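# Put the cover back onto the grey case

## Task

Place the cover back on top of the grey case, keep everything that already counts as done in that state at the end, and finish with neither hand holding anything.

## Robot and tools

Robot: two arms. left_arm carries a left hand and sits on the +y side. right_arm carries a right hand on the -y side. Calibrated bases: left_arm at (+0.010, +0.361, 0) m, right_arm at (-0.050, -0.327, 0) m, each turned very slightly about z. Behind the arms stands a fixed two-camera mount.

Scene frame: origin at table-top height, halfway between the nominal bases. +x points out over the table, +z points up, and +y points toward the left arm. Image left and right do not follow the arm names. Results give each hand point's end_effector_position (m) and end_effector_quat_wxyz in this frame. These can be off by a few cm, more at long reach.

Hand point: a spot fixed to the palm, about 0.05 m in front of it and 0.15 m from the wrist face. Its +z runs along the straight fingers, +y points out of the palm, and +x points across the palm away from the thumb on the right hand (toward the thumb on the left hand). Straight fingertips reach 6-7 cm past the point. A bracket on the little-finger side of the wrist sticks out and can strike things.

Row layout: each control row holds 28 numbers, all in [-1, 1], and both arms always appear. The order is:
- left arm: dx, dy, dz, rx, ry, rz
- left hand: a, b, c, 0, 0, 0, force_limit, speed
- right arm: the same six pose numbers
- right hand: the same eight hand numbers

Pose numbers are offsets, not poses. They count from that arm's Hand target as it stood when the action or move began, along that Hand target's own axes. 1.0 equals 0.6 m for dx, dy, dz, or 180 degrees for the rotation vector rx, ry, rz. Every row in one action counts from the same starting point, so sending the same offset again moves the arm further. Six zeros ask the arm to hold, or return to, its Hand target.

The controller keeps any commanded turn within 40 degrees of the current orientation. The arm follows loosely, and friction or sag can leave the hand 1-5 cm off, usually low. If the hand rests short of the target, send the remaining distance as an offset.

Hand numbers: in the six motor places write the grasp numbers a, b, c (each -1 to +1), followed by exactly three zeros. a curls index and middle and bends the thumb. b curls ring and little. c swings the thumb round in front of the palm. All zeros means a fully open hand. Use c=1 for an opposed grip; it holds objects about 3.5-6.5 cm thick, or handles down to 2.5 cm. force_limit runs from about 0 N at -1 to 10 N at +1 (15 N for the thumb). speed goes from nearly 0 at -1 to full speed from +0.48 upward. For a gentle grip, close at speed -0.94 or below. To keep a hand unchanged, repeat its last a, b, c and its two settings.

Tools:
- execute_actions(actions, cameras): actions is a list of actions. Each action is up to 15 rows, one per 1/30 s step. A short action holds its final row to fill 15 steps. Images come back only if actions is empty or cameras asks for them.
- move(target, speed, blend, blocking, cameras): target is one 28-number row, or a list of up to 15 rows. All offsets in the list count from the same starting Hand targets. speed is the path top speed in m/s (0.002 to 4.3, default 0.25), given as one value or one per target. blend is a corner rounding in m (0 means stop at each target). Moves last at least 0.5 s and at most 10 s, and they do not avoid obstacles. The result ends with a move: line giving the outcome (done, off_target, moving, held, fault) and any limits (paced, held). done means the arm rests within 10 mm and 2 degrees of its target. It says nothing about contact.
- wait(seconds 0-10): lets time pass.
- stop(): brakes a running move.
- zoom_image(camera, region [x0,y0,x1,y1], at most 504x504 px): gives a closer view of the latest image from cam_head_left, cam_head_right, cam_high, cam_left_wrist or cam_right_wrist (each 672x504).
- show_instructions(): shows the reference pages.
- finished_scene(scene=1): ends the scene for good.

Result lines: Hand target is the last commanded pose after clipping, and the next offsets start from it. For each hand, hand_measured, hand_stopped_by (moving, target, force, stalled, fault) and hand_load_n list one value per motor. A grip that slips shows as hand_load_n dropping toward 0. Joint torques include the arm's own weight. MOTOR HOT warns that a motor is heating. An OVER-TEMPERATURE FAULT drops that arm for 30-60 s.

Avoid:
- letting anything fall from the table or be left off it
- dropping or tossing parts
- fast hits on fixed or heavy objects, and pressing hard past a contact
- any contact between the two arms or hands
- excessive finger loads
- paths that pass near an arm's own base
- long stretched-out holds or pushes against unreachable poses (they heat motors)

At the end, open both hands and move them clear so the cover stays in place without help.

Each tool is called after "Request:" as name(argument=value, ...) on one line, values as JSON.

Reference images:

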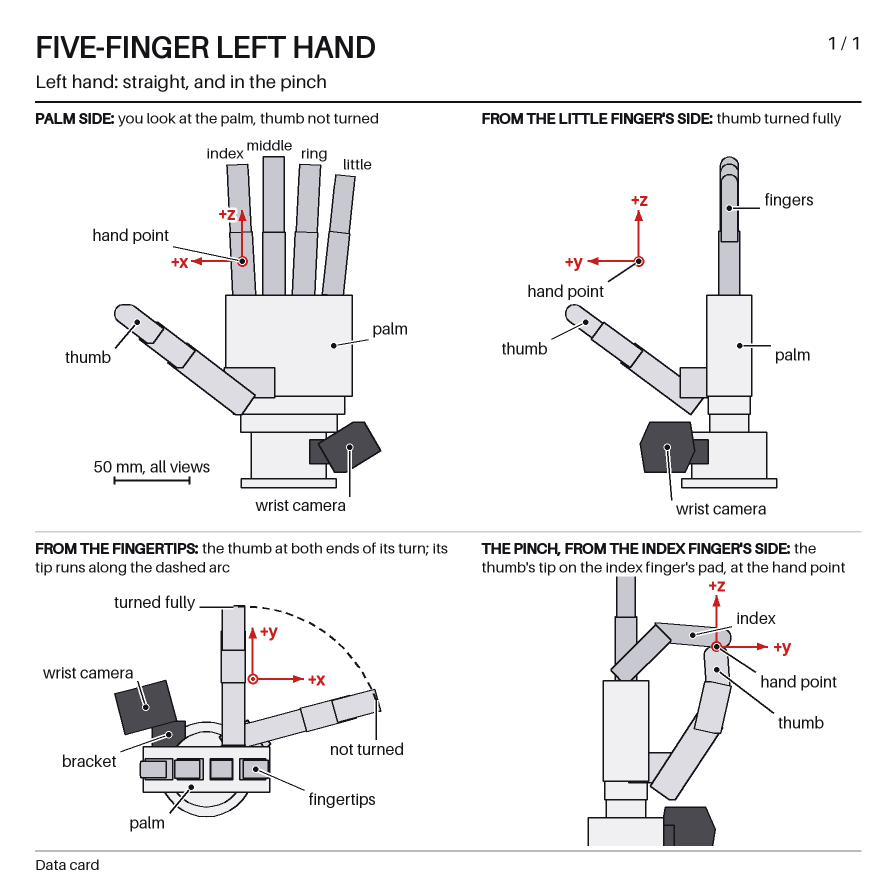

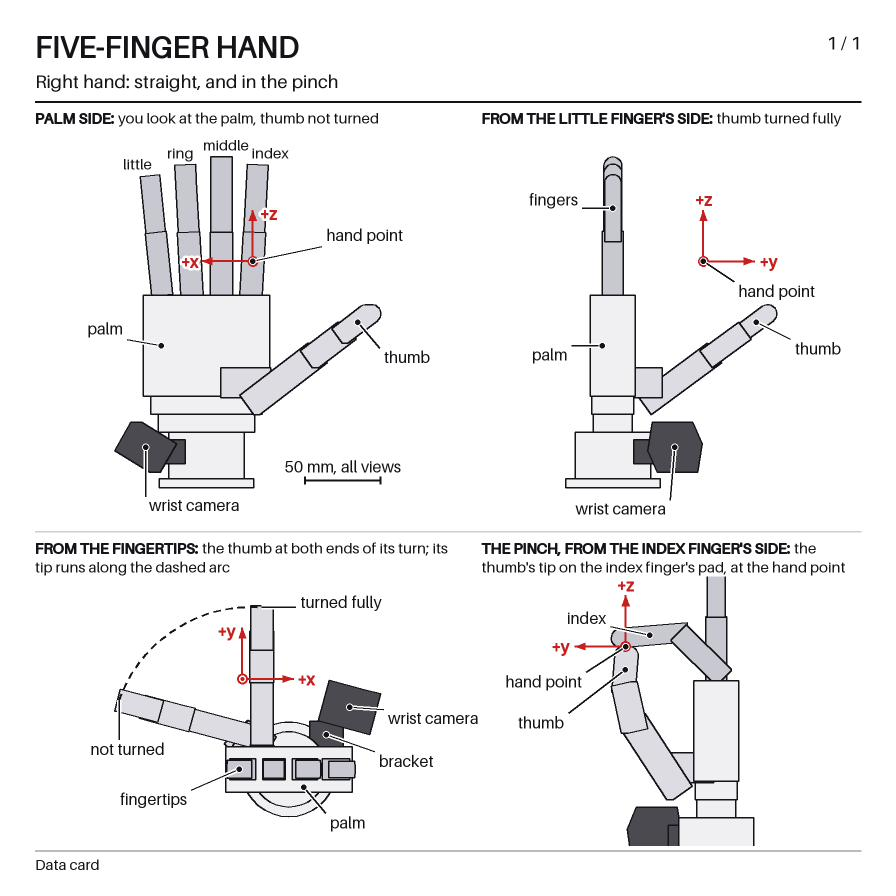

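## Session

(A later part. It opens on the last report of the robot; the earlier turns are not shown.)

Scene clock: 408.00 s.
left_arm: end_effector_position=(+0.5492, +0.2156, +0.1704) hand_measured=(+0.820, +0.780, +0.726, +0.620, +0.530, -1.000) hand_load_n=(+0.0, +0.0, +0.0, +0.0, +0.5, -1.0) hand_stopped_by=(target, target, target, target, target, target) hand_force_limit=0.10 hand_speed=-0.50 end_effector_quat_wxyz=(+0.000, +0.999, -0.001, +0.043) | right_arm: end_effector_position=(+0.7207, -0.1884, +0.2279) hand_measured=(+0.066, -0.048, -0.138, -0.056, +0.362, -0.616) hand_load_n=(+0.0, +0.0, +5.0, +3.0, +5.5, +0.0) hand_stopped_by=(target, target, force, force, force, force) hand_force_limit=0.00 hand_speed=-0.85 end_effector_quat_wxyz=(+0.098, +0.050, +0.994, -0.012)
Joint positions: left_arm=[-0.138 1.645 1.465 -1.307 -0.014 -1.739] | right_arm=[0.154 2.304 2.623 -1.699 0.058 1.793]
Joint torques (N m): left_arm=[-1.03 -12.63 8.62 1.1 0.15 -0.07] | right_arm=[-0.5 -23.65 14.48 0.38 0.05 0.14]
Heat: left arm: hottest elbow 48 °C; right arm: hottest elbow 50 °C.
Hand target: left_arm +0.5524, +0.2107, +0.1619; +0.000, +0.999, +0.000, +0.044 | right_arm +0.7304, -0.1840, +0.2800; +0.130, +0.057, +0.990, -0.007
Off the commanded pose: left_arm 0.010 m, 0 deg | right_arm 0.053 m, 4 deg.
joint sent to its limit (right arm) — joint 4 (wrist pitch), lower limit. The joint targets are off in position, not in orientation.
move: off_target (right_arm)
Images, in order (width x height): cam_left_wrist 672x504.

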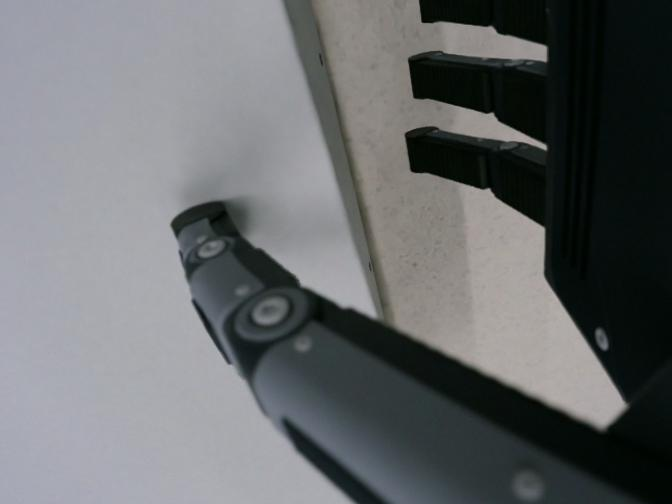

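Request:
move(target=[0.0009,0,-0.0099,0,0,0,0.65,0.5,1,0,0,0,0.1,-0.8,0,0,0,0,0,0,0.66,0.5,1,0,0,0,0.0,-0.85], speed=0.03, cameras=["cam_left_wrist"])

Scene clock: 410.20 s.
left_arm: end_effector_position=(+0.5498, +0.2156, +0.1742) hand_measured=(+0.066, -0.048, +0.138, +0.014, +0.318, -1.000) hand_load_n=(+0.0, +1.5, +1.5, +9.5, +9.5, +0.0) hand_stopped_by=(target, target, force, force, target, target) hand_force_limit=0.10 hand_speed=-0.80 end_effector_quat_wxyz=(-0.001, +0.999, +0.002, +0.048) | right_arm: end_effector_position=(+0.7209, -0.1885, +0.2270) hand_measured=(+0.066, -0.048, -0.138, -0.056, +0.362, -0.616) hand_load_n=(+0.0, +0.0, +6.0, +3.0, +5.5, +0.0) hand_stopped_by=(target, target, force, force, force, force) hand_force_limit=0.00 hand_speed=-0.85 end_effector_quat_wxyz=(+0.098, +0.051, +0.994, -0.012)
Joint positions: left_arm=[-0.141 1.638 1.465 -1.305 -0.019 -1.747] | right_arm=[0.154 2.306 2.623 -1.699 0.059 1.793]
Joint torques (N m): left_arm=[-0.91 -10.75 9.8 0.54 0.33 0.05] | right_arm=[-0.5 -23.88 14.46 0.36 0.05 0.14]
Heat: left arm: hottest elbow 47 °C; right arm: hottest elbow 50 °C.
Hand target: left_arm +0.5524, +0.2108, +0.1679; +0.000, +0.999, +0.000, +0.044 | right_arm +0.7304, -0.1841, +0.2801; +0.130, +0.057, +0.990, -0.007
Off the commanded pose: left_arm 0.008 m, 1 deg | right_arm 0.054 m, 4 deg.
joint sent to its limit (right arm) — joint 4 (wrist pitch), lower limit. The joint targets are off in position, not in orientation.
move: off_target (right_arm)
Images, in order (width x height): cam_left_wrist 672x504.

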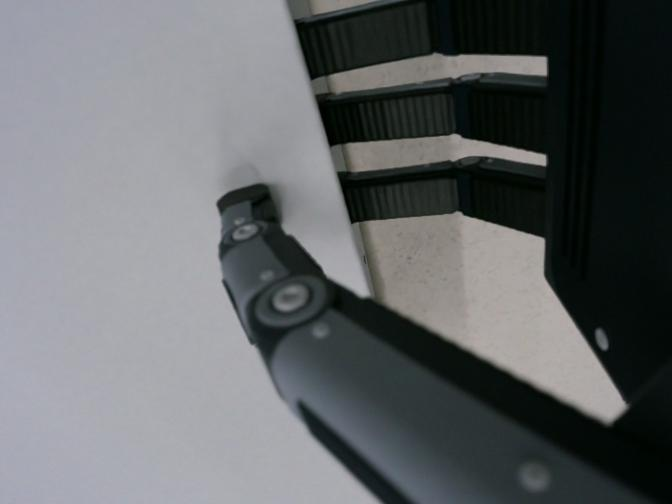

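Request:
move(target=[0.0044,0,-0.0498,0,0,0,0.65,0.5,1,0,0,0,0.1,-0.8,0,0,0,0,0,0,0.66,0.5,1,0,0,0,0.0,-0.85], speed=0.04, cameras=["cam_left_wrist"])

Scene clock: 411.67 s.
left_arm: end_effector_position=(+0.5406, +0.2174, +0.1756) hand_measured=(+0.066, -0.048, +0.138, +0.014, +0.318, -1.000) hand_load_n=(+0.0, +10.5, +0.0, +5.0, +8.0, -0.5) hand_stopped_by=(target, target, force, force, target, target) hand_force_limit=0.10 hand_speed=-0.80 end_effector_quat_wxyz=(-0.004, +1.000, +0.007, +0.028) | right_arm: end_effector_position=(+0.7206, -0.1873, +0.2270) hand_measured=(+0.066, -0.048, -0.138, -0.056, +0.362, -0.616) hand_load_n=(+0.0, +0.0, +7.0, +3.0, +5.0, -2.0) hand_stopped_by=(target, target, force, force, force, force) hand_force_limit=0.00 hand_speed=-0.85 end_effector_quat_wxyz=(+0.098, +0.050, +0.994, -0.012)
Joint positions: left_arm=[-0.141 1.638 1.475 -1.354 -0.018 -1.758] | right_arm=[0.156 2.306 2.623 -1.699 0.059 1.793]
Joint torques (N m): left_arm=[-0.79 -12.81 14 -0.5 0.26 0.07] | right_arm=[-0.56 -23.94 14.46 0.38 0.05 0.14]
Heat: left arm: hottest elbow 48 °C; right arm: hottest elbow 50 °C.
Hand target: left_arm +0.5524, +0.2108, +0.1978; +0.000, +0.999, +0.000, +0.044 | right_arm +0.7303, -0.1839, +0.2802; +0.130, +0.057, +0.990, -0.007
Off the commanded pose: left_arm 0.026 m, 2 deg | right_arm 0.054 m, 4 deg.
joint sent to its limit (right arm) — joint 4 (wrist pitch), lower limit. The joint targets are off in position, not in orientation.
move: off_target (left_arm, right_arm)
Images, in order (width x height): cam_left_wrist 672x504.

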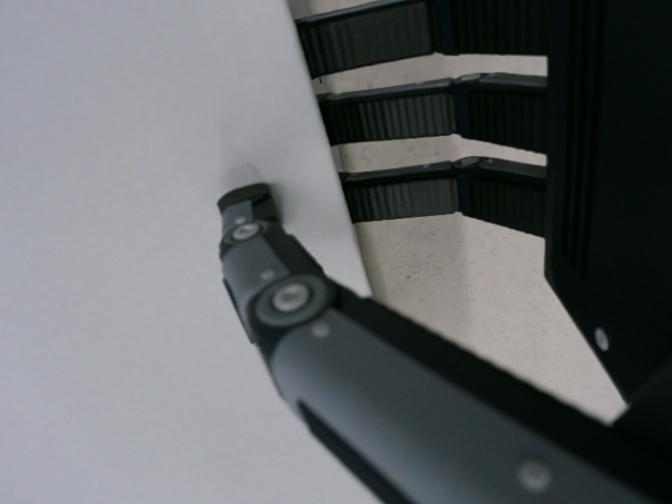

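Request:
move(target=[0.0236,0,-0.0397,0,0,0,0.65,0.5,1,0,0,0,0.1,-0.8,0,0,0,0,0,0,0.66,0.5,1,0,0,0,0.0,-0.85], speed=0.04, cameras=["cam_left_wrist"])

Scene clock: 413.30 s.
left_arm: end_effector_position=(+0.5463, +0.2161, +0.1893) hand_measured=(+0.066, -0.046, +0.138, +0.014, +0.318, -1.000) hand_load_n=(+0.0, +14.0, +0.0, +2.0, +7.0, -1.5) hand_stopped_by=(target, target, force, force, target, target) hand_force_limit=0.10 hand_speed=-0.80 end_effector_quat_wxyz=(-0.007, +1.000, +0.002, +0.014) | right_arm: end_effector_position=(+0.7206, -0.1868, +0.2271) hand_measured=(+0.066, -0.048, -0.138, -0.054, +0.362, -0.616) hand_load_n=(+0.0, +0.5, +7.0, +6.5, +5.0, +1.5) hand_stopped_by=(target, target, force, force, force, force) hand_force_limit=0.00 hand_speed=-0.85 end_effector_quat_wxyz=(+0.098, +0.050, +0.994, -0.012)
Joint positions: left_arm=[-0.141 1.669 1.555 -1.432 -0.018 -1.748] | right_arm=[0.156 2.306 2.623 -1.699 0.058 1.795]
Joint torques (N m): left_arm=[-0.79 -14.21 15.23 -0.21 0.36 0.04] | right_arm=[-0.62 -23.88 14.49 0.36 0.09 0.13]
Heat: left arm: hottest elbow 48 °C; right arm: hottest elbow 50 °C.
Hand target: left_arm +0.5645, +0.2107, +0.2229; +0.000, +0.999, +0.000, +0.044 | right_arm +0.7303, -0.1839, +0.2802; +0.130, +0.057, +0.990, -0.007
Off the commanded pose: left_arm 0.038 m, 3 deg | right_arm 0.054 m, 4 deg.
joint sent to its limit (right arm) — joint 4 (wrist pitch), lower limit. The joint targets are off in position, not in orientation.
move: off_target (left_arm, right_arm)
Images, in order (width x height): cam_left_wrist 672x504.

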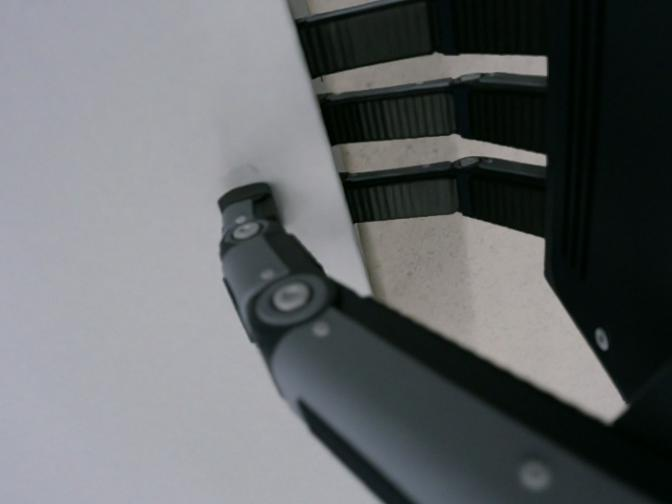

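Request:
move(target=[0,0,0,0,0.03,0,0.65,0.5,1,0,0,0,0.1,-0.8,0,0,0,0,0,0,0.66,0.5,1,0,0,0,0.0,-0.85], speed=0.04, cameras=["cam_head_left","cam_high"])

Request:
zoom_image(camera="cam_high", region=[420, 260, 520, 360])

Request:
zoom_image(camera="cam_head_left", region=[250, 190, 350, 265])

Request:
zoom_image(camera="cam_head_left", region=[370, 200, 470, 275])

Scene clock: 415.43 s.
left_arm: end_effector_position=(+0.5524, +0.2177, +0.1887) hand_measured=(+0.066, -0.046, +0.138, +0.014, +0.318, -1.000) hand_load_n=(+0.0, +6.5, +0.5, +6.5, +6.5, +1.5) hand_stopped_by=(target, target, force, force, target, target) hand_force_limit=0.10 hand_speed=-0.80 end_effector_quat_wxyz=(-0.009, +0.999, -0.002, +0.045) | right_arm: end_effector_position=(+0.7212, -0.1874, +0.2272) hand_measured=(+0.066, -0.048, -0.136, -0.054, +0.362, -0.616) hand_load_n=(+0.0, +0.0, +11.5, +5.5, +4.5, -1.0) hand_stopped_by=(target, target, force, force, force, force) hand_force_limit=0.00 hand_speed=-0.85 end_effector_quat_wxyz=(+0.098, +0.055, +0.994, -0.011)
Joint positions: left_arm=[-0.141 1.644 1.515 -1.356 -0.034 -1.738] | right_arm=[0.156 2.306 2.623 -1.699 0.057 1.804]
Joint torques (N m): left_arm=[-1.73 -15.97 11.25 1.59 0.24 -0.07] | right_arm=[-0.62 -23.82 14.5 0.38 0.11 0.04]
Heat: left arm: hottest elbow 48 °C; right arm: hottest elbow 50 °C.
Hand target: left_arm +0.5644, +0.2108, +0.2229; +0.000, +0.996, +0.000, +0.091 | right_arm +0.7304, -0.1839, +0.2802; +0.130, +0.057, +0.990, -0.007
Off the commanded pose: left_arm 0.037 m, 5 deg | right_arm 0.054 m, 4 deg.
joint sent to its limit (right arm) — joint 4 (wrist pitch), lower limit. The joint targets are off in position, not in orientation.
move: off_target (left_arm, right_arm)
Images, in order (width x height): cam_head_left 672x504, cam_high 672x504.

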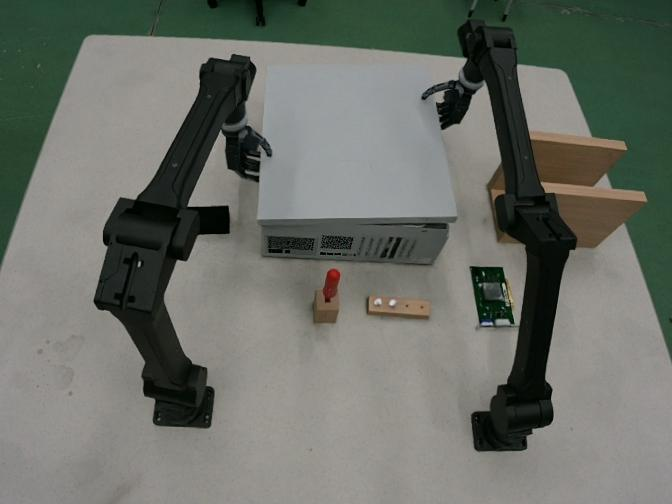

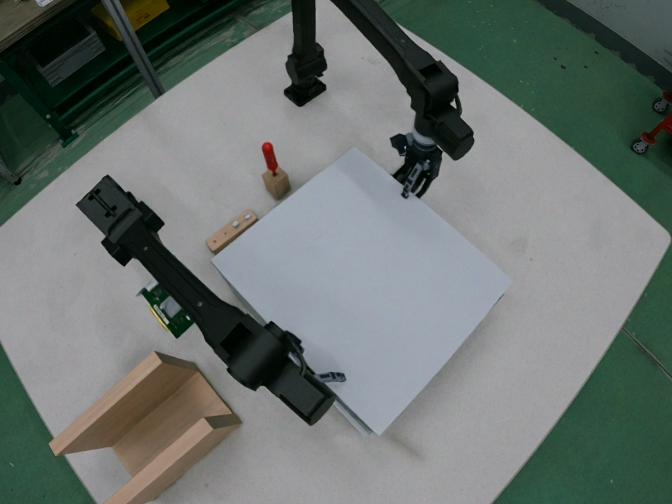

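Scaled by 5.040 from the camera's 672x504 image, which has a finer 960x720 frame.

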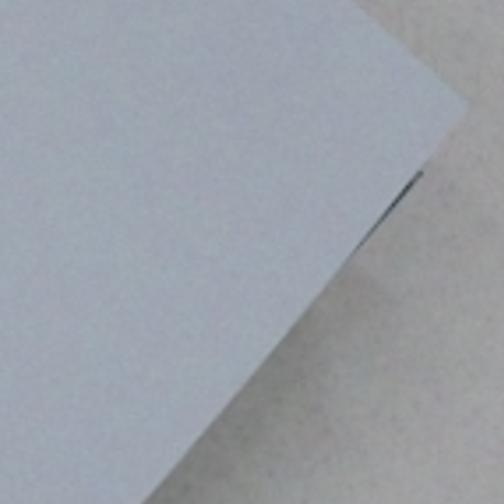

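Scaled by 5.040 from the camera's 672x504 image, which has a finer 960x720 frame.

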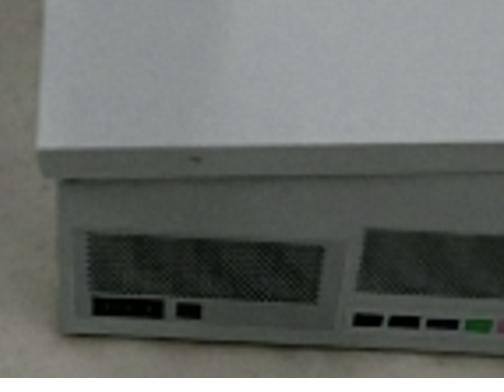

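Scaled by 5.040 from the camera's 672x504 image, which has a finer 960x720 frame.

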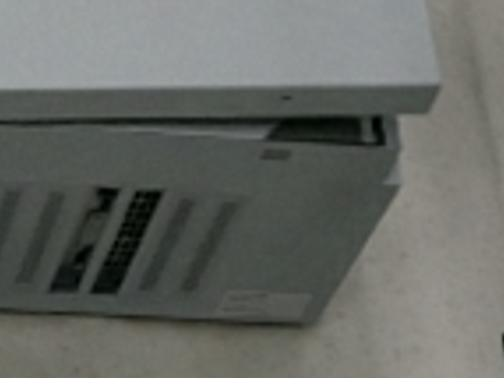

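Request:
move(target=[0.0131,0.02,0.0024,0,0,0,0.65,0.5,1,0,0,0,0.1,-0.8,-0.0037,-0.0331,0.001,0,0,0,0.66,0.5,1,0,0,0,0.0,-0.85], speed=0.04, cameras=["cam_head_left","cam_high"])

Request:
zoom_image(camera="cam_high", region=[420, 260, 520, 360])

Request:
zoom_image(camera="cam_high", region=[320, 350, 420, 450])

Scene clock: 417.60 s.
left_arm: end_effector_position=(+0.5515, +0.2113, +0.1886) hand_measured=(+0.066, -0.046, +0.138, +0.014, +0.318, -1.000) hand_load_n=(+0.0, +6.5, +0.0, +6.5, +6.5, +1.5) hand_stopped_by=(target, target, force, force, target, target) hand_force_limit=0.10 hand_speed=-0.80 end_effector_quat_wxyz=(-0.011, +0.999, -0.001, +0.046) | right_arm: end_effector_position=(+0.7221, -0.1962, +0.2273) hand_measured=(+0.066, -0.048, -0.136, -0.054, +0.362, -0.616) hand_load_n=(+0.0, +0.0, +11.5, +4.5, +4.5, -1.5) hand_stopped_by=(target, target, force, force, force, force) hand_force_limit=0.00 hand_speed=-0.85 end_effector_quat_wxyz=(+0.097, +0.055, +0.994, -0.009)
Joint positions: left_arm=[-0.155 1.644 1.515 -1.356 -0.038 -1.755] | right_arm=[0.142 2.306 2.623 -1.699 0.05 1.792]
Joint torques (N m): left_arm=[-1.49 -14.92 13.5 1.36 0.3 -0.16] | right_arm=[-1.73 -24.23 13.85 0.36 0.16 -0.09]
Heat: left arm: hottest elbow 48 °C; right arm: hottest elbow 50 °C.
Hand target: left_arm +0.5724, +0.1987, +0.2229; +0.000, +0.996, +0.000, +0.091 | right_arm +0.7304, -0.2040, +0.2802; +0.130, +0.057, +0.990, -0.007
Off the commanded pose: left_arm 0.042 m, 5 deg | right_arm 0.054 m, 4 deg.
joint sent to its limit (right arm) — joint 4 (wrist pitch), lower limit. The joint targets are off in position, not in orientation.
move: off_target (left_arm, right_arm)
Images, in order (width x height): cam_head_left 672x504, cam_high 672x504.

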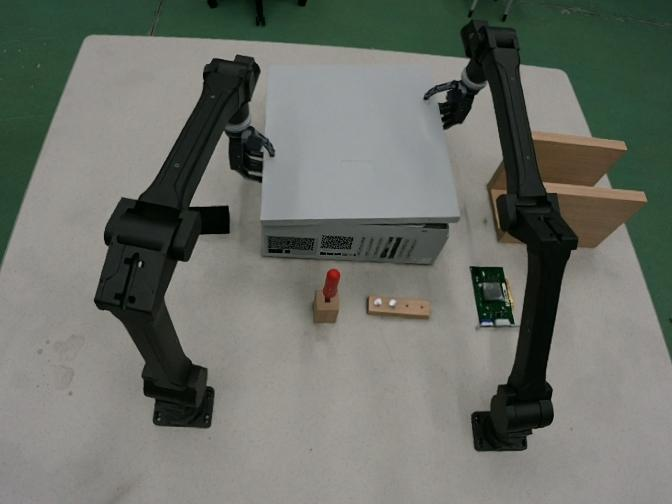

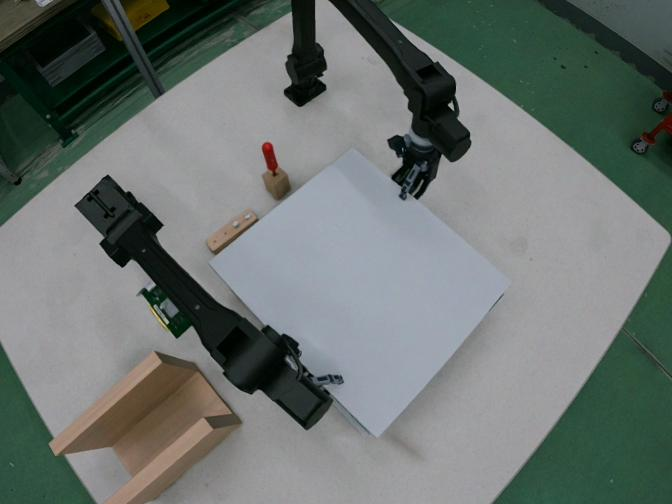

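Scaled by 5.040 from the camera's 672x504 image, which has a finer 960x720 frame.

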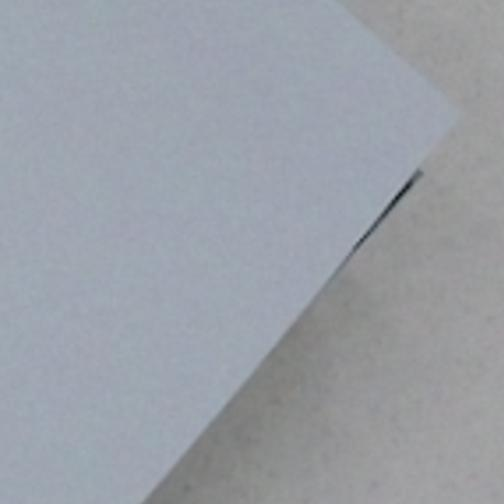

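Scaled by 5.040 from the camera's 672x504 image, which has a finer 960x720 frame.

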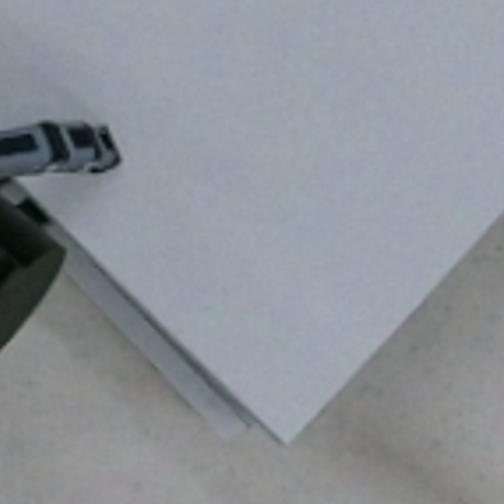

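Request:
move(target=[0.0164,0.015,0.003,0,0,0,0.65,0.5,1,0,0,0,0.1,-0.8,0.0207,-0.0176,-0.0056,0,0,0,0.66,0.5,1,0,0,0,0.0,-0.85], speed=0.04, cameras=["cam_head_left","cam_high"])

Request:
zoom_image(camera="cam_high", region=[420, 260, 520, 360])

Request:
zoom_image(camera="cam_high", region=[320, 350, 420, 450])

Request:
zoom_image(camera="cam_head_left", region=[250, 190, 350, 265])

Request:
zoom_image(camera="cam_head_left", region=[370, 200, 470, 275])

Scene clock: 419.93 s.
left_arm: end_effector_position=(+0.5533, +0.2096, +0.1887) hand_measured=(+0.066, -0.046, +0.138, +0.014, +0.318, -1.000) hand_load_n=(+0.0, +11.5, -1.0, +5.5, +6.0, -1.0) hand_stopped_by=(target, target, force, force, target, target) hand_force_limit=0.10 hand_speed=-0.80 end_effector_quat_wxyz=(-0.012, +0.999, -0.001, +0.047) | right_arm: end_effector_position=(+0.7200, -0.1986, +0.2353) hand_measured=(+0.066, -0.048, -0.136, -0.054, +0.362, -0.616) hand_load_n=(+0.0, +0.5, +9.5, +3.0, +4.5, +0.5) hand_stopped_by=(target, target, force, force, force, force) hand_force_limit=0.00 hand_speed=-0.85 end_effector_quat_wxyz=(+0.101, +0.050, +0.994, -0.009)
Joint positions: left_arm=[-0.159 1.648 1.521 -1.356 -0.042 -1.759] | right_arm=[0.138 2.293 2.619 -1.699 0.05 1.778]
Joint torques (N m): left_arm=[-2.67 -12.86 15.92 0.83 0.42 -0.28] | right_arm=[-2.14 -25.99 9.48 0.39 0.1 -0.08]
Heat: left arm: hottest elbow 49 °C; right arm: hottest elbow 50 °C.
Hand target: left_arm +0.5824, +0.1896, +0.2230; +0.000, +0.996, +0.000, +0.091 | right_arm +0.7164, -0.2129, +0.2799; +0.130, +0.057, +0.990, -0.007
Off the commanded pose: left_arm 0.049 m, 5 deg | right_arm 0.047 m, 3 deg.
joint sent to its limit (right arm) — joint 4 (wrist pitch), lower limit. The joint targets still meet the commanded pose.
move: off_target (left_arm, right_arm)
Images, in order (width x height): cam_head_left 672x504, cam_high 672x504.

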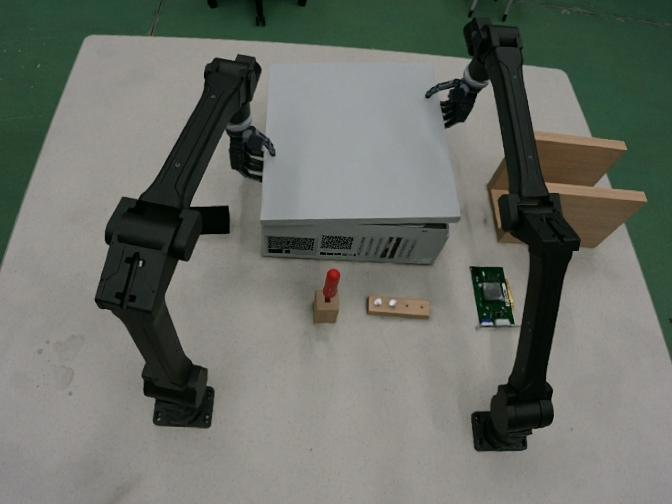

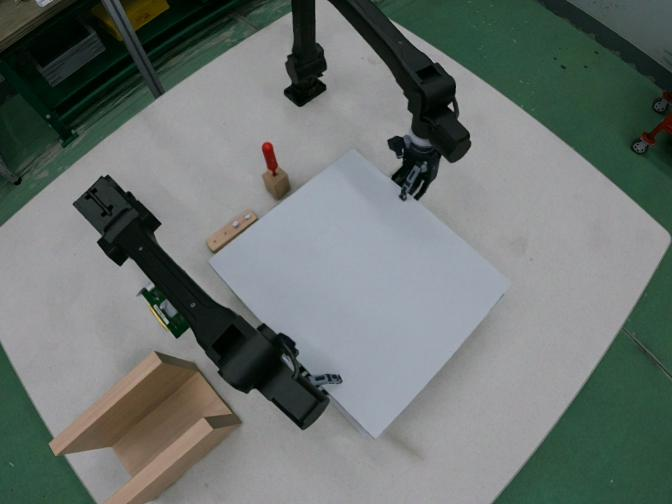

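Scaled by 5.040 from the camera's 672x504 image, which has a finer 960x720 frame.

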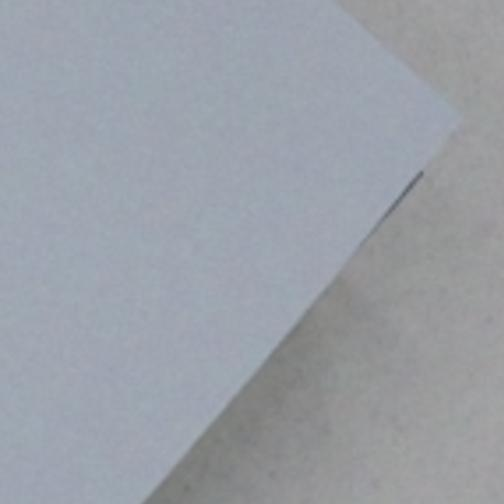

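Scaled by 5.040 from the camera's 672x504 image, which has a finer 960x720 frame.

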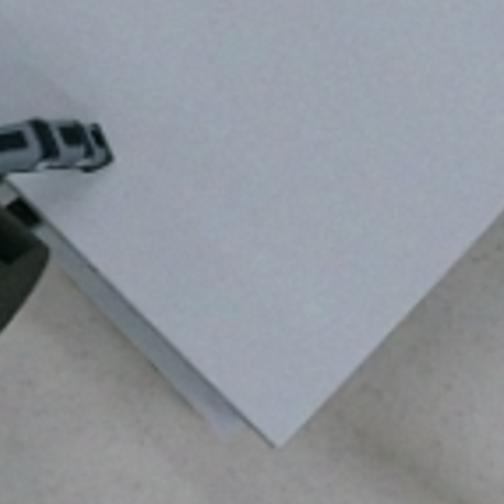

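Scaled by 5.040 from the camera's 672x504 image, which has a finer 960x720 frame.

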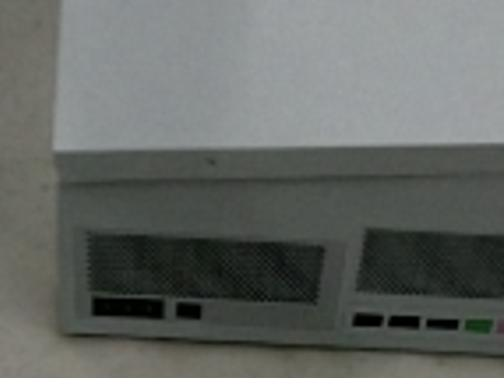

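Scaled by 5.040 from the camera's 672x504 image, which has a finer 960x720 frame.

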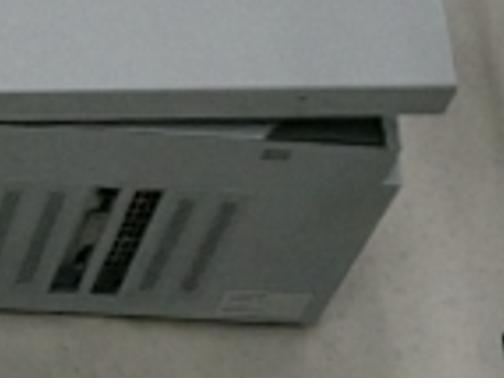

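Request:
wait(seconds=0.1, cameras=["cam_head_left", "cam_high"])

Scene clock: 421.53 s.
left_arm: end_effector_position=(+0.5533, +0.2096, +0.1887) hand_measured=(+0.066, -0.046, +0.138, +0.014, +0.318, -1.000) hand_load_n=(+0.0, +12.0, -1.0, +6.0, +6.0, -1.0) hand_stopped_by=(target, target, force, force, target, target) hand_force_limit=0.10 hand_speed=-0.80 end_effector_quat_wxyz=(-0.012, +0.999, -0.001, +0.047) | right_arm: end_effector_position=(+0.7200, -0.1986, +0.2355) hand_measured=(+0.066, -0.048, -0.136, -0.054, +0.362, -0.616) hand_load_n=(+0.0, +0.5, +9.5, +3.0, +5.0, +0.5) hand_stopped_by=(target, target, force, force, force, force) hand_force_limit=0.00 hand_speed=-0.85 end_effector_quat_wxyz=(+0.102, +0.050, +0.994, -0.009)
Joint positions: left_arm=[-0.159 1.648 1.521 -1.356 -0.042 -1.759] | right_arm=[0.138 2.292 2.619 -1.699 0.05 1.778]
Joint torques (N m): left_arm=[-2.02 -12.98 15.91 1.01 0.44 -0.23] | right_arm=[-2.2 -25.93 9.47 0.38 0.1 -0.07]
Heat: left arm: hottest elbow 50 °C; right arm: hottest elbow 50 °C.
Hand target: left_arm +0.5824, +0.1896, +0.2230; +0.000, +0.996, +0.000, +0.091 | right_arm +0.7164, -0.2129, +0.2802; +0.130, +0.057, +0.990, -0.007
Off the commanded pose: left_arm 0.049 m, 5 deg | right_arm 0.047 m, 3 deg.
wait: 0.10 s; at rest from the start
Images, in order (width x height): cam_head_left 672x504, cam_high 672x504.

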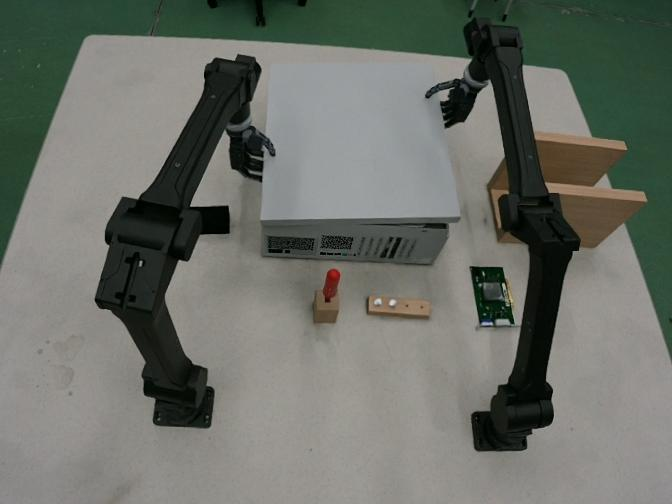

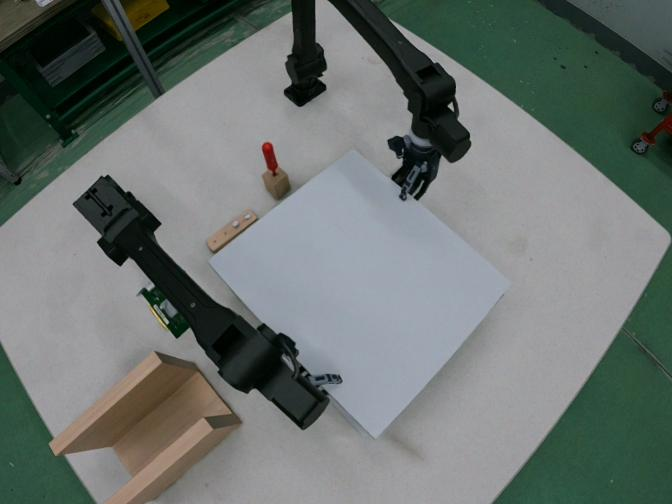

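Request:
zoom_image(camera="cam_high", region=[420, 260, 520, 360])

Request:
zoom_image(camera="cam_high", region=[320, 350, 420, 450])

Request:
zoom_image(camera="cam_head_left", region=[250, 190, 350, 265])

Request:
zoom_image(camera="cam_head_left", region=[370, 200, 470, 275])

Scaled by 5.040 from the camera's 672x504 image, which has a finer 960x720 frame.

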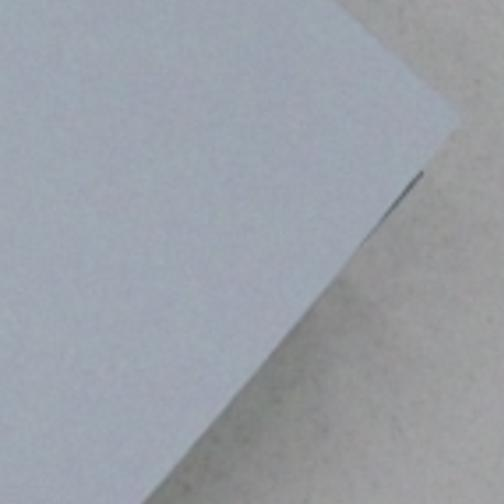

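Scaled by 5.040 from the camera's 672x504 image, which has a finer 960x720 frame.

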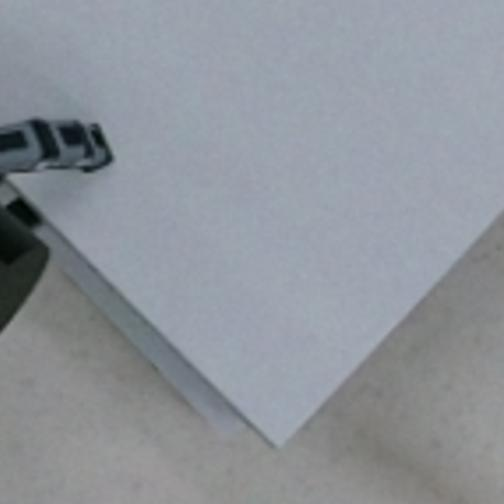

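Scaled by 5.040 from the camera's 672x504 image, which has a finer 960x720 frame.

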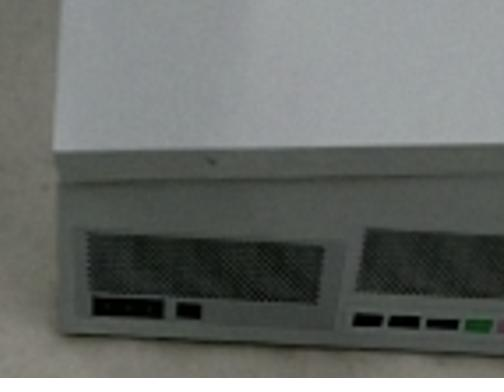

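Scaled by 5.040 from the camera's 672x504 image, which has a finer 960x720 frame.

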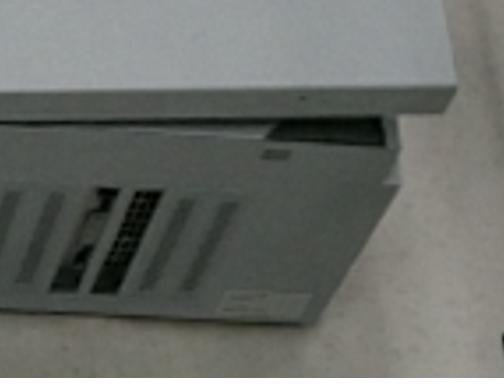

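Request:
move(target=[0.01638,0.01,0.00302,0,0,0,0.65,0.5,1,0,0,0,0.1,-0.8,0.01169,-0.01146,-0.00314,0,0,0,0.66,0.5,1,0,0,0,0.0,-0.85], speed=0.04, cameras=["cam_head_left", "cam_high"])

Scene clock: 423.97 s.
left_arm: end_effector_position=(+0.5583, +0.2052, +0.1890) hand_measured=(+0.066, -0.046, +0.138, +0.014, +0.318, -1.000) hand_load_n=(+0.0, +14.5, -0.5, +3.5, +7.5, -3.5) hand_stopped_by=(target, target, force, force, target, target) hand_force_limit=0.10 hand_speed=-0.80 end_effector_quat_wxyz=(-0.014, +0.999, -0.006, +0.044) | right_arm: end_effector_position=(+0.7122, -0.2081, +0.2349) hand_measured=(+0.066, -0.048, -0.136, -0.056, +0.362, -0.616) hand_load_n=(+0.0, +0.5, +11.5, +2.0, +4.0, +3.0) hand_stopped_by=(target, target, force, force, force, force) hand_force_limit=0.00 hand_speed=-0.85 end_effector_quat_wxyz=(+0.097, +0.056, +0.994, -0.009)
Joint positions: left_arm=[-0.165 1.668 1.548 -1.369 -0.045 -1.754] | right_arm=[0.127 2.246 2.536 -1.67 0.048 1.778]
Joint torques (N m): left_arm=[-2.26 -12.4 16.4 1.25 0.5 -0.37] | right_arm=[-1.9 -25.99 9.13 0.66 0.15 -0.14]
Heat: left arm: hottest elbow 51 °C; right arm: hottest elbow 50 °C.
Hand target: left_arm +0.5923, +0.1837, +0.2229; +0.000, +0.996, +0.000, +0.091 | right_arm +0.7084, -0.2189, +0.2800; +0.130, +0.057, +0.990, -0.007
Off the commanded pose: left_arm 0.053 m, 6 deg | right_arm 0.047 m, 4 deg.
move: off_target (left_arm, right_arm)
Images, in order (width x height): cam_head_left 672x504, cam_high 672x504.

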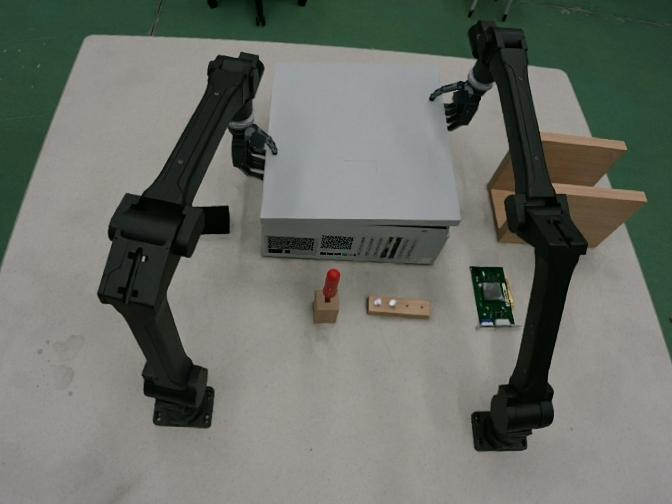

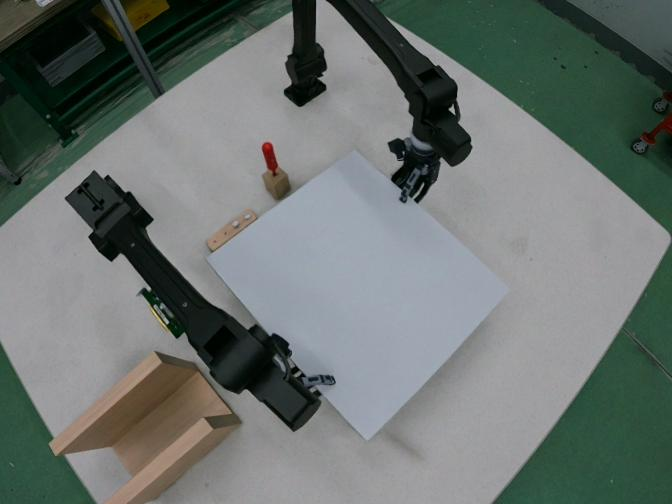

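Request:
zoom_image(camera="cam_high", region=[420, 260, 520, 360])

Request:
zoom_image(camera="cam_high", region=[320, 350, 420, 450])

Request:
zoom_image(camera="cam_head_left", region=[250, 190, 350, 265])

Request:
zoom_image(camera="cam_head_left", region=[370, 200, 470, 275])

Scaled by 5.040 from the camera's 672x504 image, which has a finer 960x720 frame.

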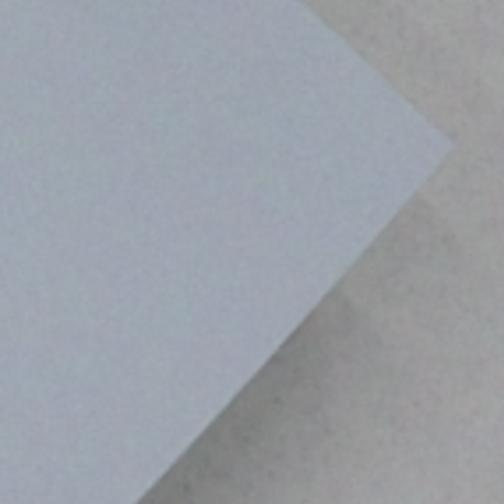

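Scaled by 5.040 from the camera's 672x504 image, which has a finer 960x720 frame.

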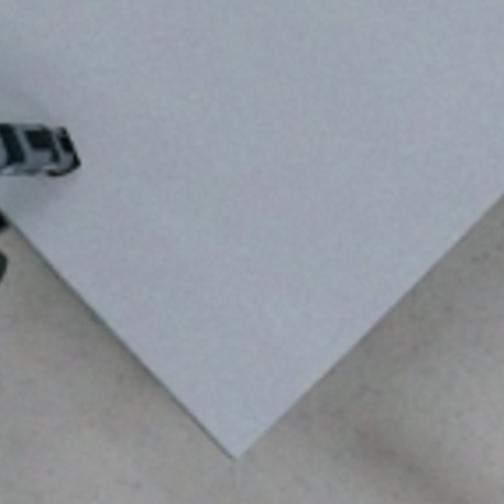

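Scaled by 5.040 from the camera's 672x504 image, which has a finer 960x720 frame.

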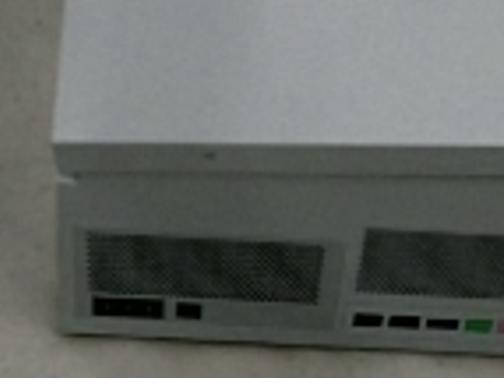

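Scaled by 5.040 from the camera's 672x504 image, which has a finer 960x720 frame.

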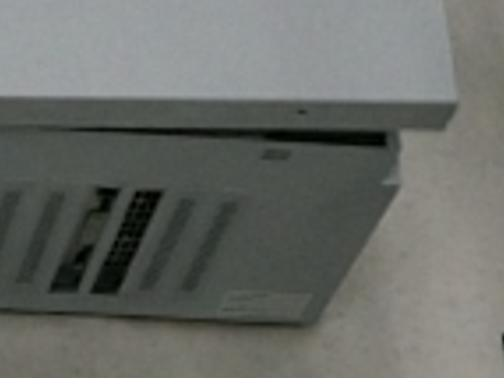

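Request:
move(target=[0,0,0,0,-0.015,0,0.65,0.5,1,0,0,0,0.1,-0.8,-0.0026,0.00134,0.03523,0,0,0,0.66,0.5,1,0,0,0,0.0,-0.85], speed=0.04, cameras=["cam_head_left", "cam_high"])

Request:
zoom_image(camera="cam_head_left", region=[250, 190, 350, 265])

Request:
zoom_image(camera="cam_head_left", region=[370, 200, 470, 275])

Scene clock: 429.77 s.
left_arm: end_effector_position=(+0.5589, +0.2044, +0.1882) hand_measured=(+0.066, -0.046, +0.136, +0.014, +0.318, -1.000) hand_load_n=(+0.0, +24.5, -2.5, +0.0, +5.0, -6.5) hand_stopped_by=(target, target, force, force, target, target) hand_force_limit=0.10 hand_speed=-0.80 end_effector_quat_wxyz=(-0.018, +1.000, -0.011, +0.023) | right_arm: end_effector_position=(+0.7134, -0.2089, +0.2259) hand_measured=(+0.066, -0.048, -0.136, -0.056, +0.360, -0.616) hand_load_n=(-1.5, +0.0, +12.0, +4.0, +3.5, +4.0) hand_stopped_by=(target, target, force, force, force, force) hand_force_limit=0.00 hand_speed=-0.85 end_effector_quat_wxyz=(+0.098, +0.057, +0.994, -0.007)
Joint positions: left_arm=[-0.165 1.701 1.595 -1.427 -0.043 -1.745] | right_arm=[0.124 2.233 2.486 -1.632 0.043 1.778]
Joint torques (N m): left_arm=[-1.03 -12.92 16.47 0.99 0.89 -0.41] | right_arm=[-1.79 -24.76 9.05 1.26 0.32 -0.15]
Heat: left arm: hottest elbow 53 °C; right arm: hottest elbow 49 °C.
Hand target: left_arm +0.5924, +0.1838, +0.2230; +0.000, +0.998, +0.000, +0.067 | right_arm +0.7154, -0.2190, +0.2601; +0.130, +0.057, +0.990, -0.007
Off the commanded pose: left_arm 0.052 m, 6 deg | right_arm 0.036 m, 4 deg.
move: off_target (left_arm, right_arm)
Images, in order (width x height): cam_head_left 672x504, cam_high 672x504.

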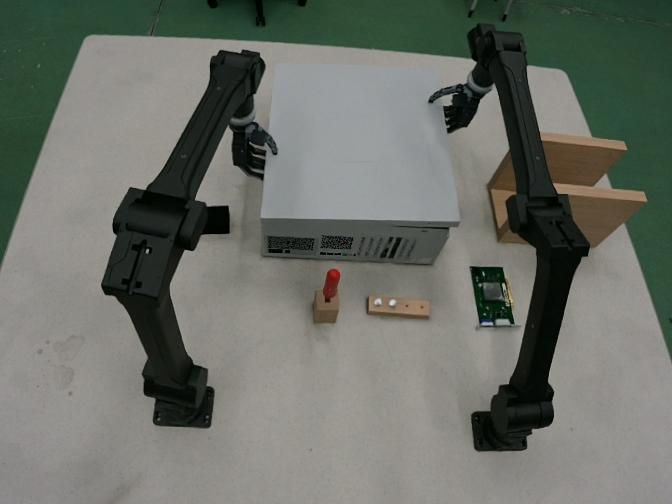

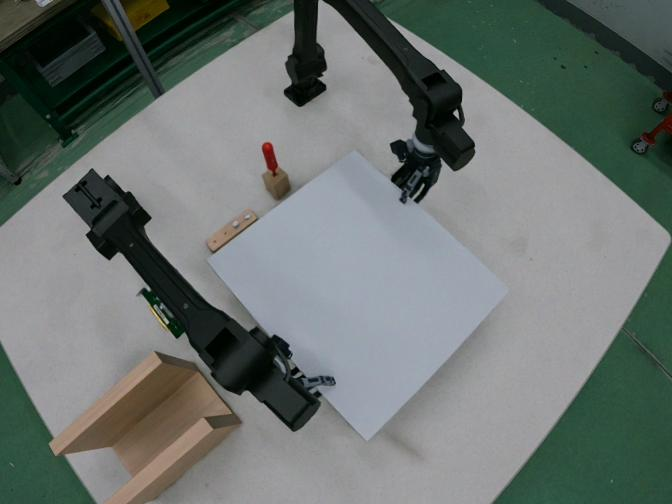

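Scaled by 5.040 from the camera's 672x504 image, which has a finer 960x720 frame.

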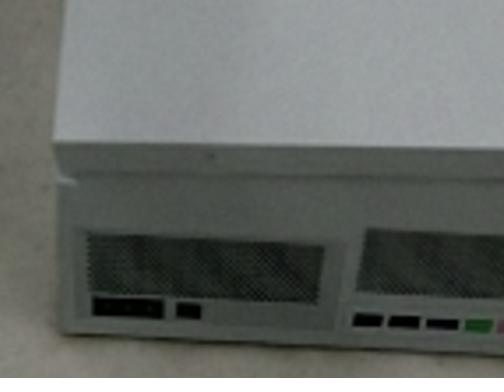

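Scaled by 5.040 from the camera's 672x504 image, which has a finer 960x720 frame.

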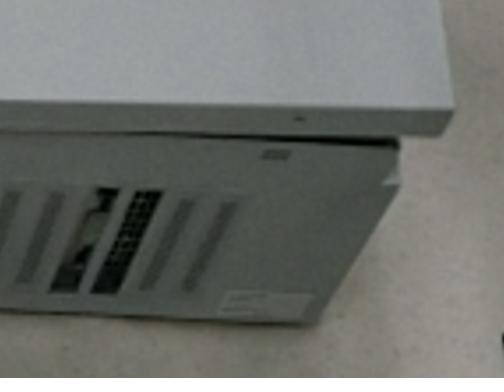

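Request:
move(target=[0,0,0,0,0.012,0,0.65,0.5,1,0,0,0,0.1,-0.8,0.0086,0,0.0322,0,0.02,0,0.66,0.5,1,0,0,0,0.0,-0.85], speed=0.04, cameras=[])

Scene clock: 431.90 s.
left_arm: end_effector_position=(+0.5591, +0.2043, +0.1880) hand_measured=(+0.066, -0.046, +0.136, +0.014, +0.318, -1.000) hand_load_n=(+0.0, +24.0, -3.0, +0.0, +5.0, -6.0) hand_stopped_by=(target, target, force, force, target, target) hand_force_limit=0.10 hand_speed=-0.80 end_effector_quat_wxyz=(-0.018, +1.000, -0.012, +0.023) | right_arm: end_effector_position=(+0.7120, -0.2091, +0.2235) hand_measured=(+0.066, -0.048, -0.136, -0.056, +0.360, -0.616) hand_load_n=(-4.5, +0.0, +12.0, +2.5, +4.0, +2.5) hand_stopped_by=(target, target, force, force, force, force) hand_force_limit=0.00 hand_speed=-0.85 end_effector_quat_wxyz=(+0.090, +0.058, +0.994, -0.002)
Joint positions: left_arm=[-0.165 1.702 1.595 -1.426 -0.043 -1.743] | right_arm=[0.121 2.244 2.502 -1.651 0.032 1.778]
Joint torques (N m): left_arm=[-1.96 -15.62 13.83 2.65 0.57 -0.47] | right_arm=[-1.85 -21.19 12.83 -0.58 0.21 -0.16]
Heat: left arm: hottest elbow 52 °C; right arm: hottest elbow 49 °C.
Hand target: left_arm +0.5924, +0.1837, +0.2228; +0.000, +0.996, +0.000, +0.086 | right_arm +0.7155, -0.2190, +0.2401; +0.099, +0.057, +0.993, -0.005
Off the commanded pose: left_arm 0.053 m, 8 deg | right_arm 0.020 m, 1 deg.
move: off_target (left_arm, right_arm)
No camera images: "cameras" was empty.


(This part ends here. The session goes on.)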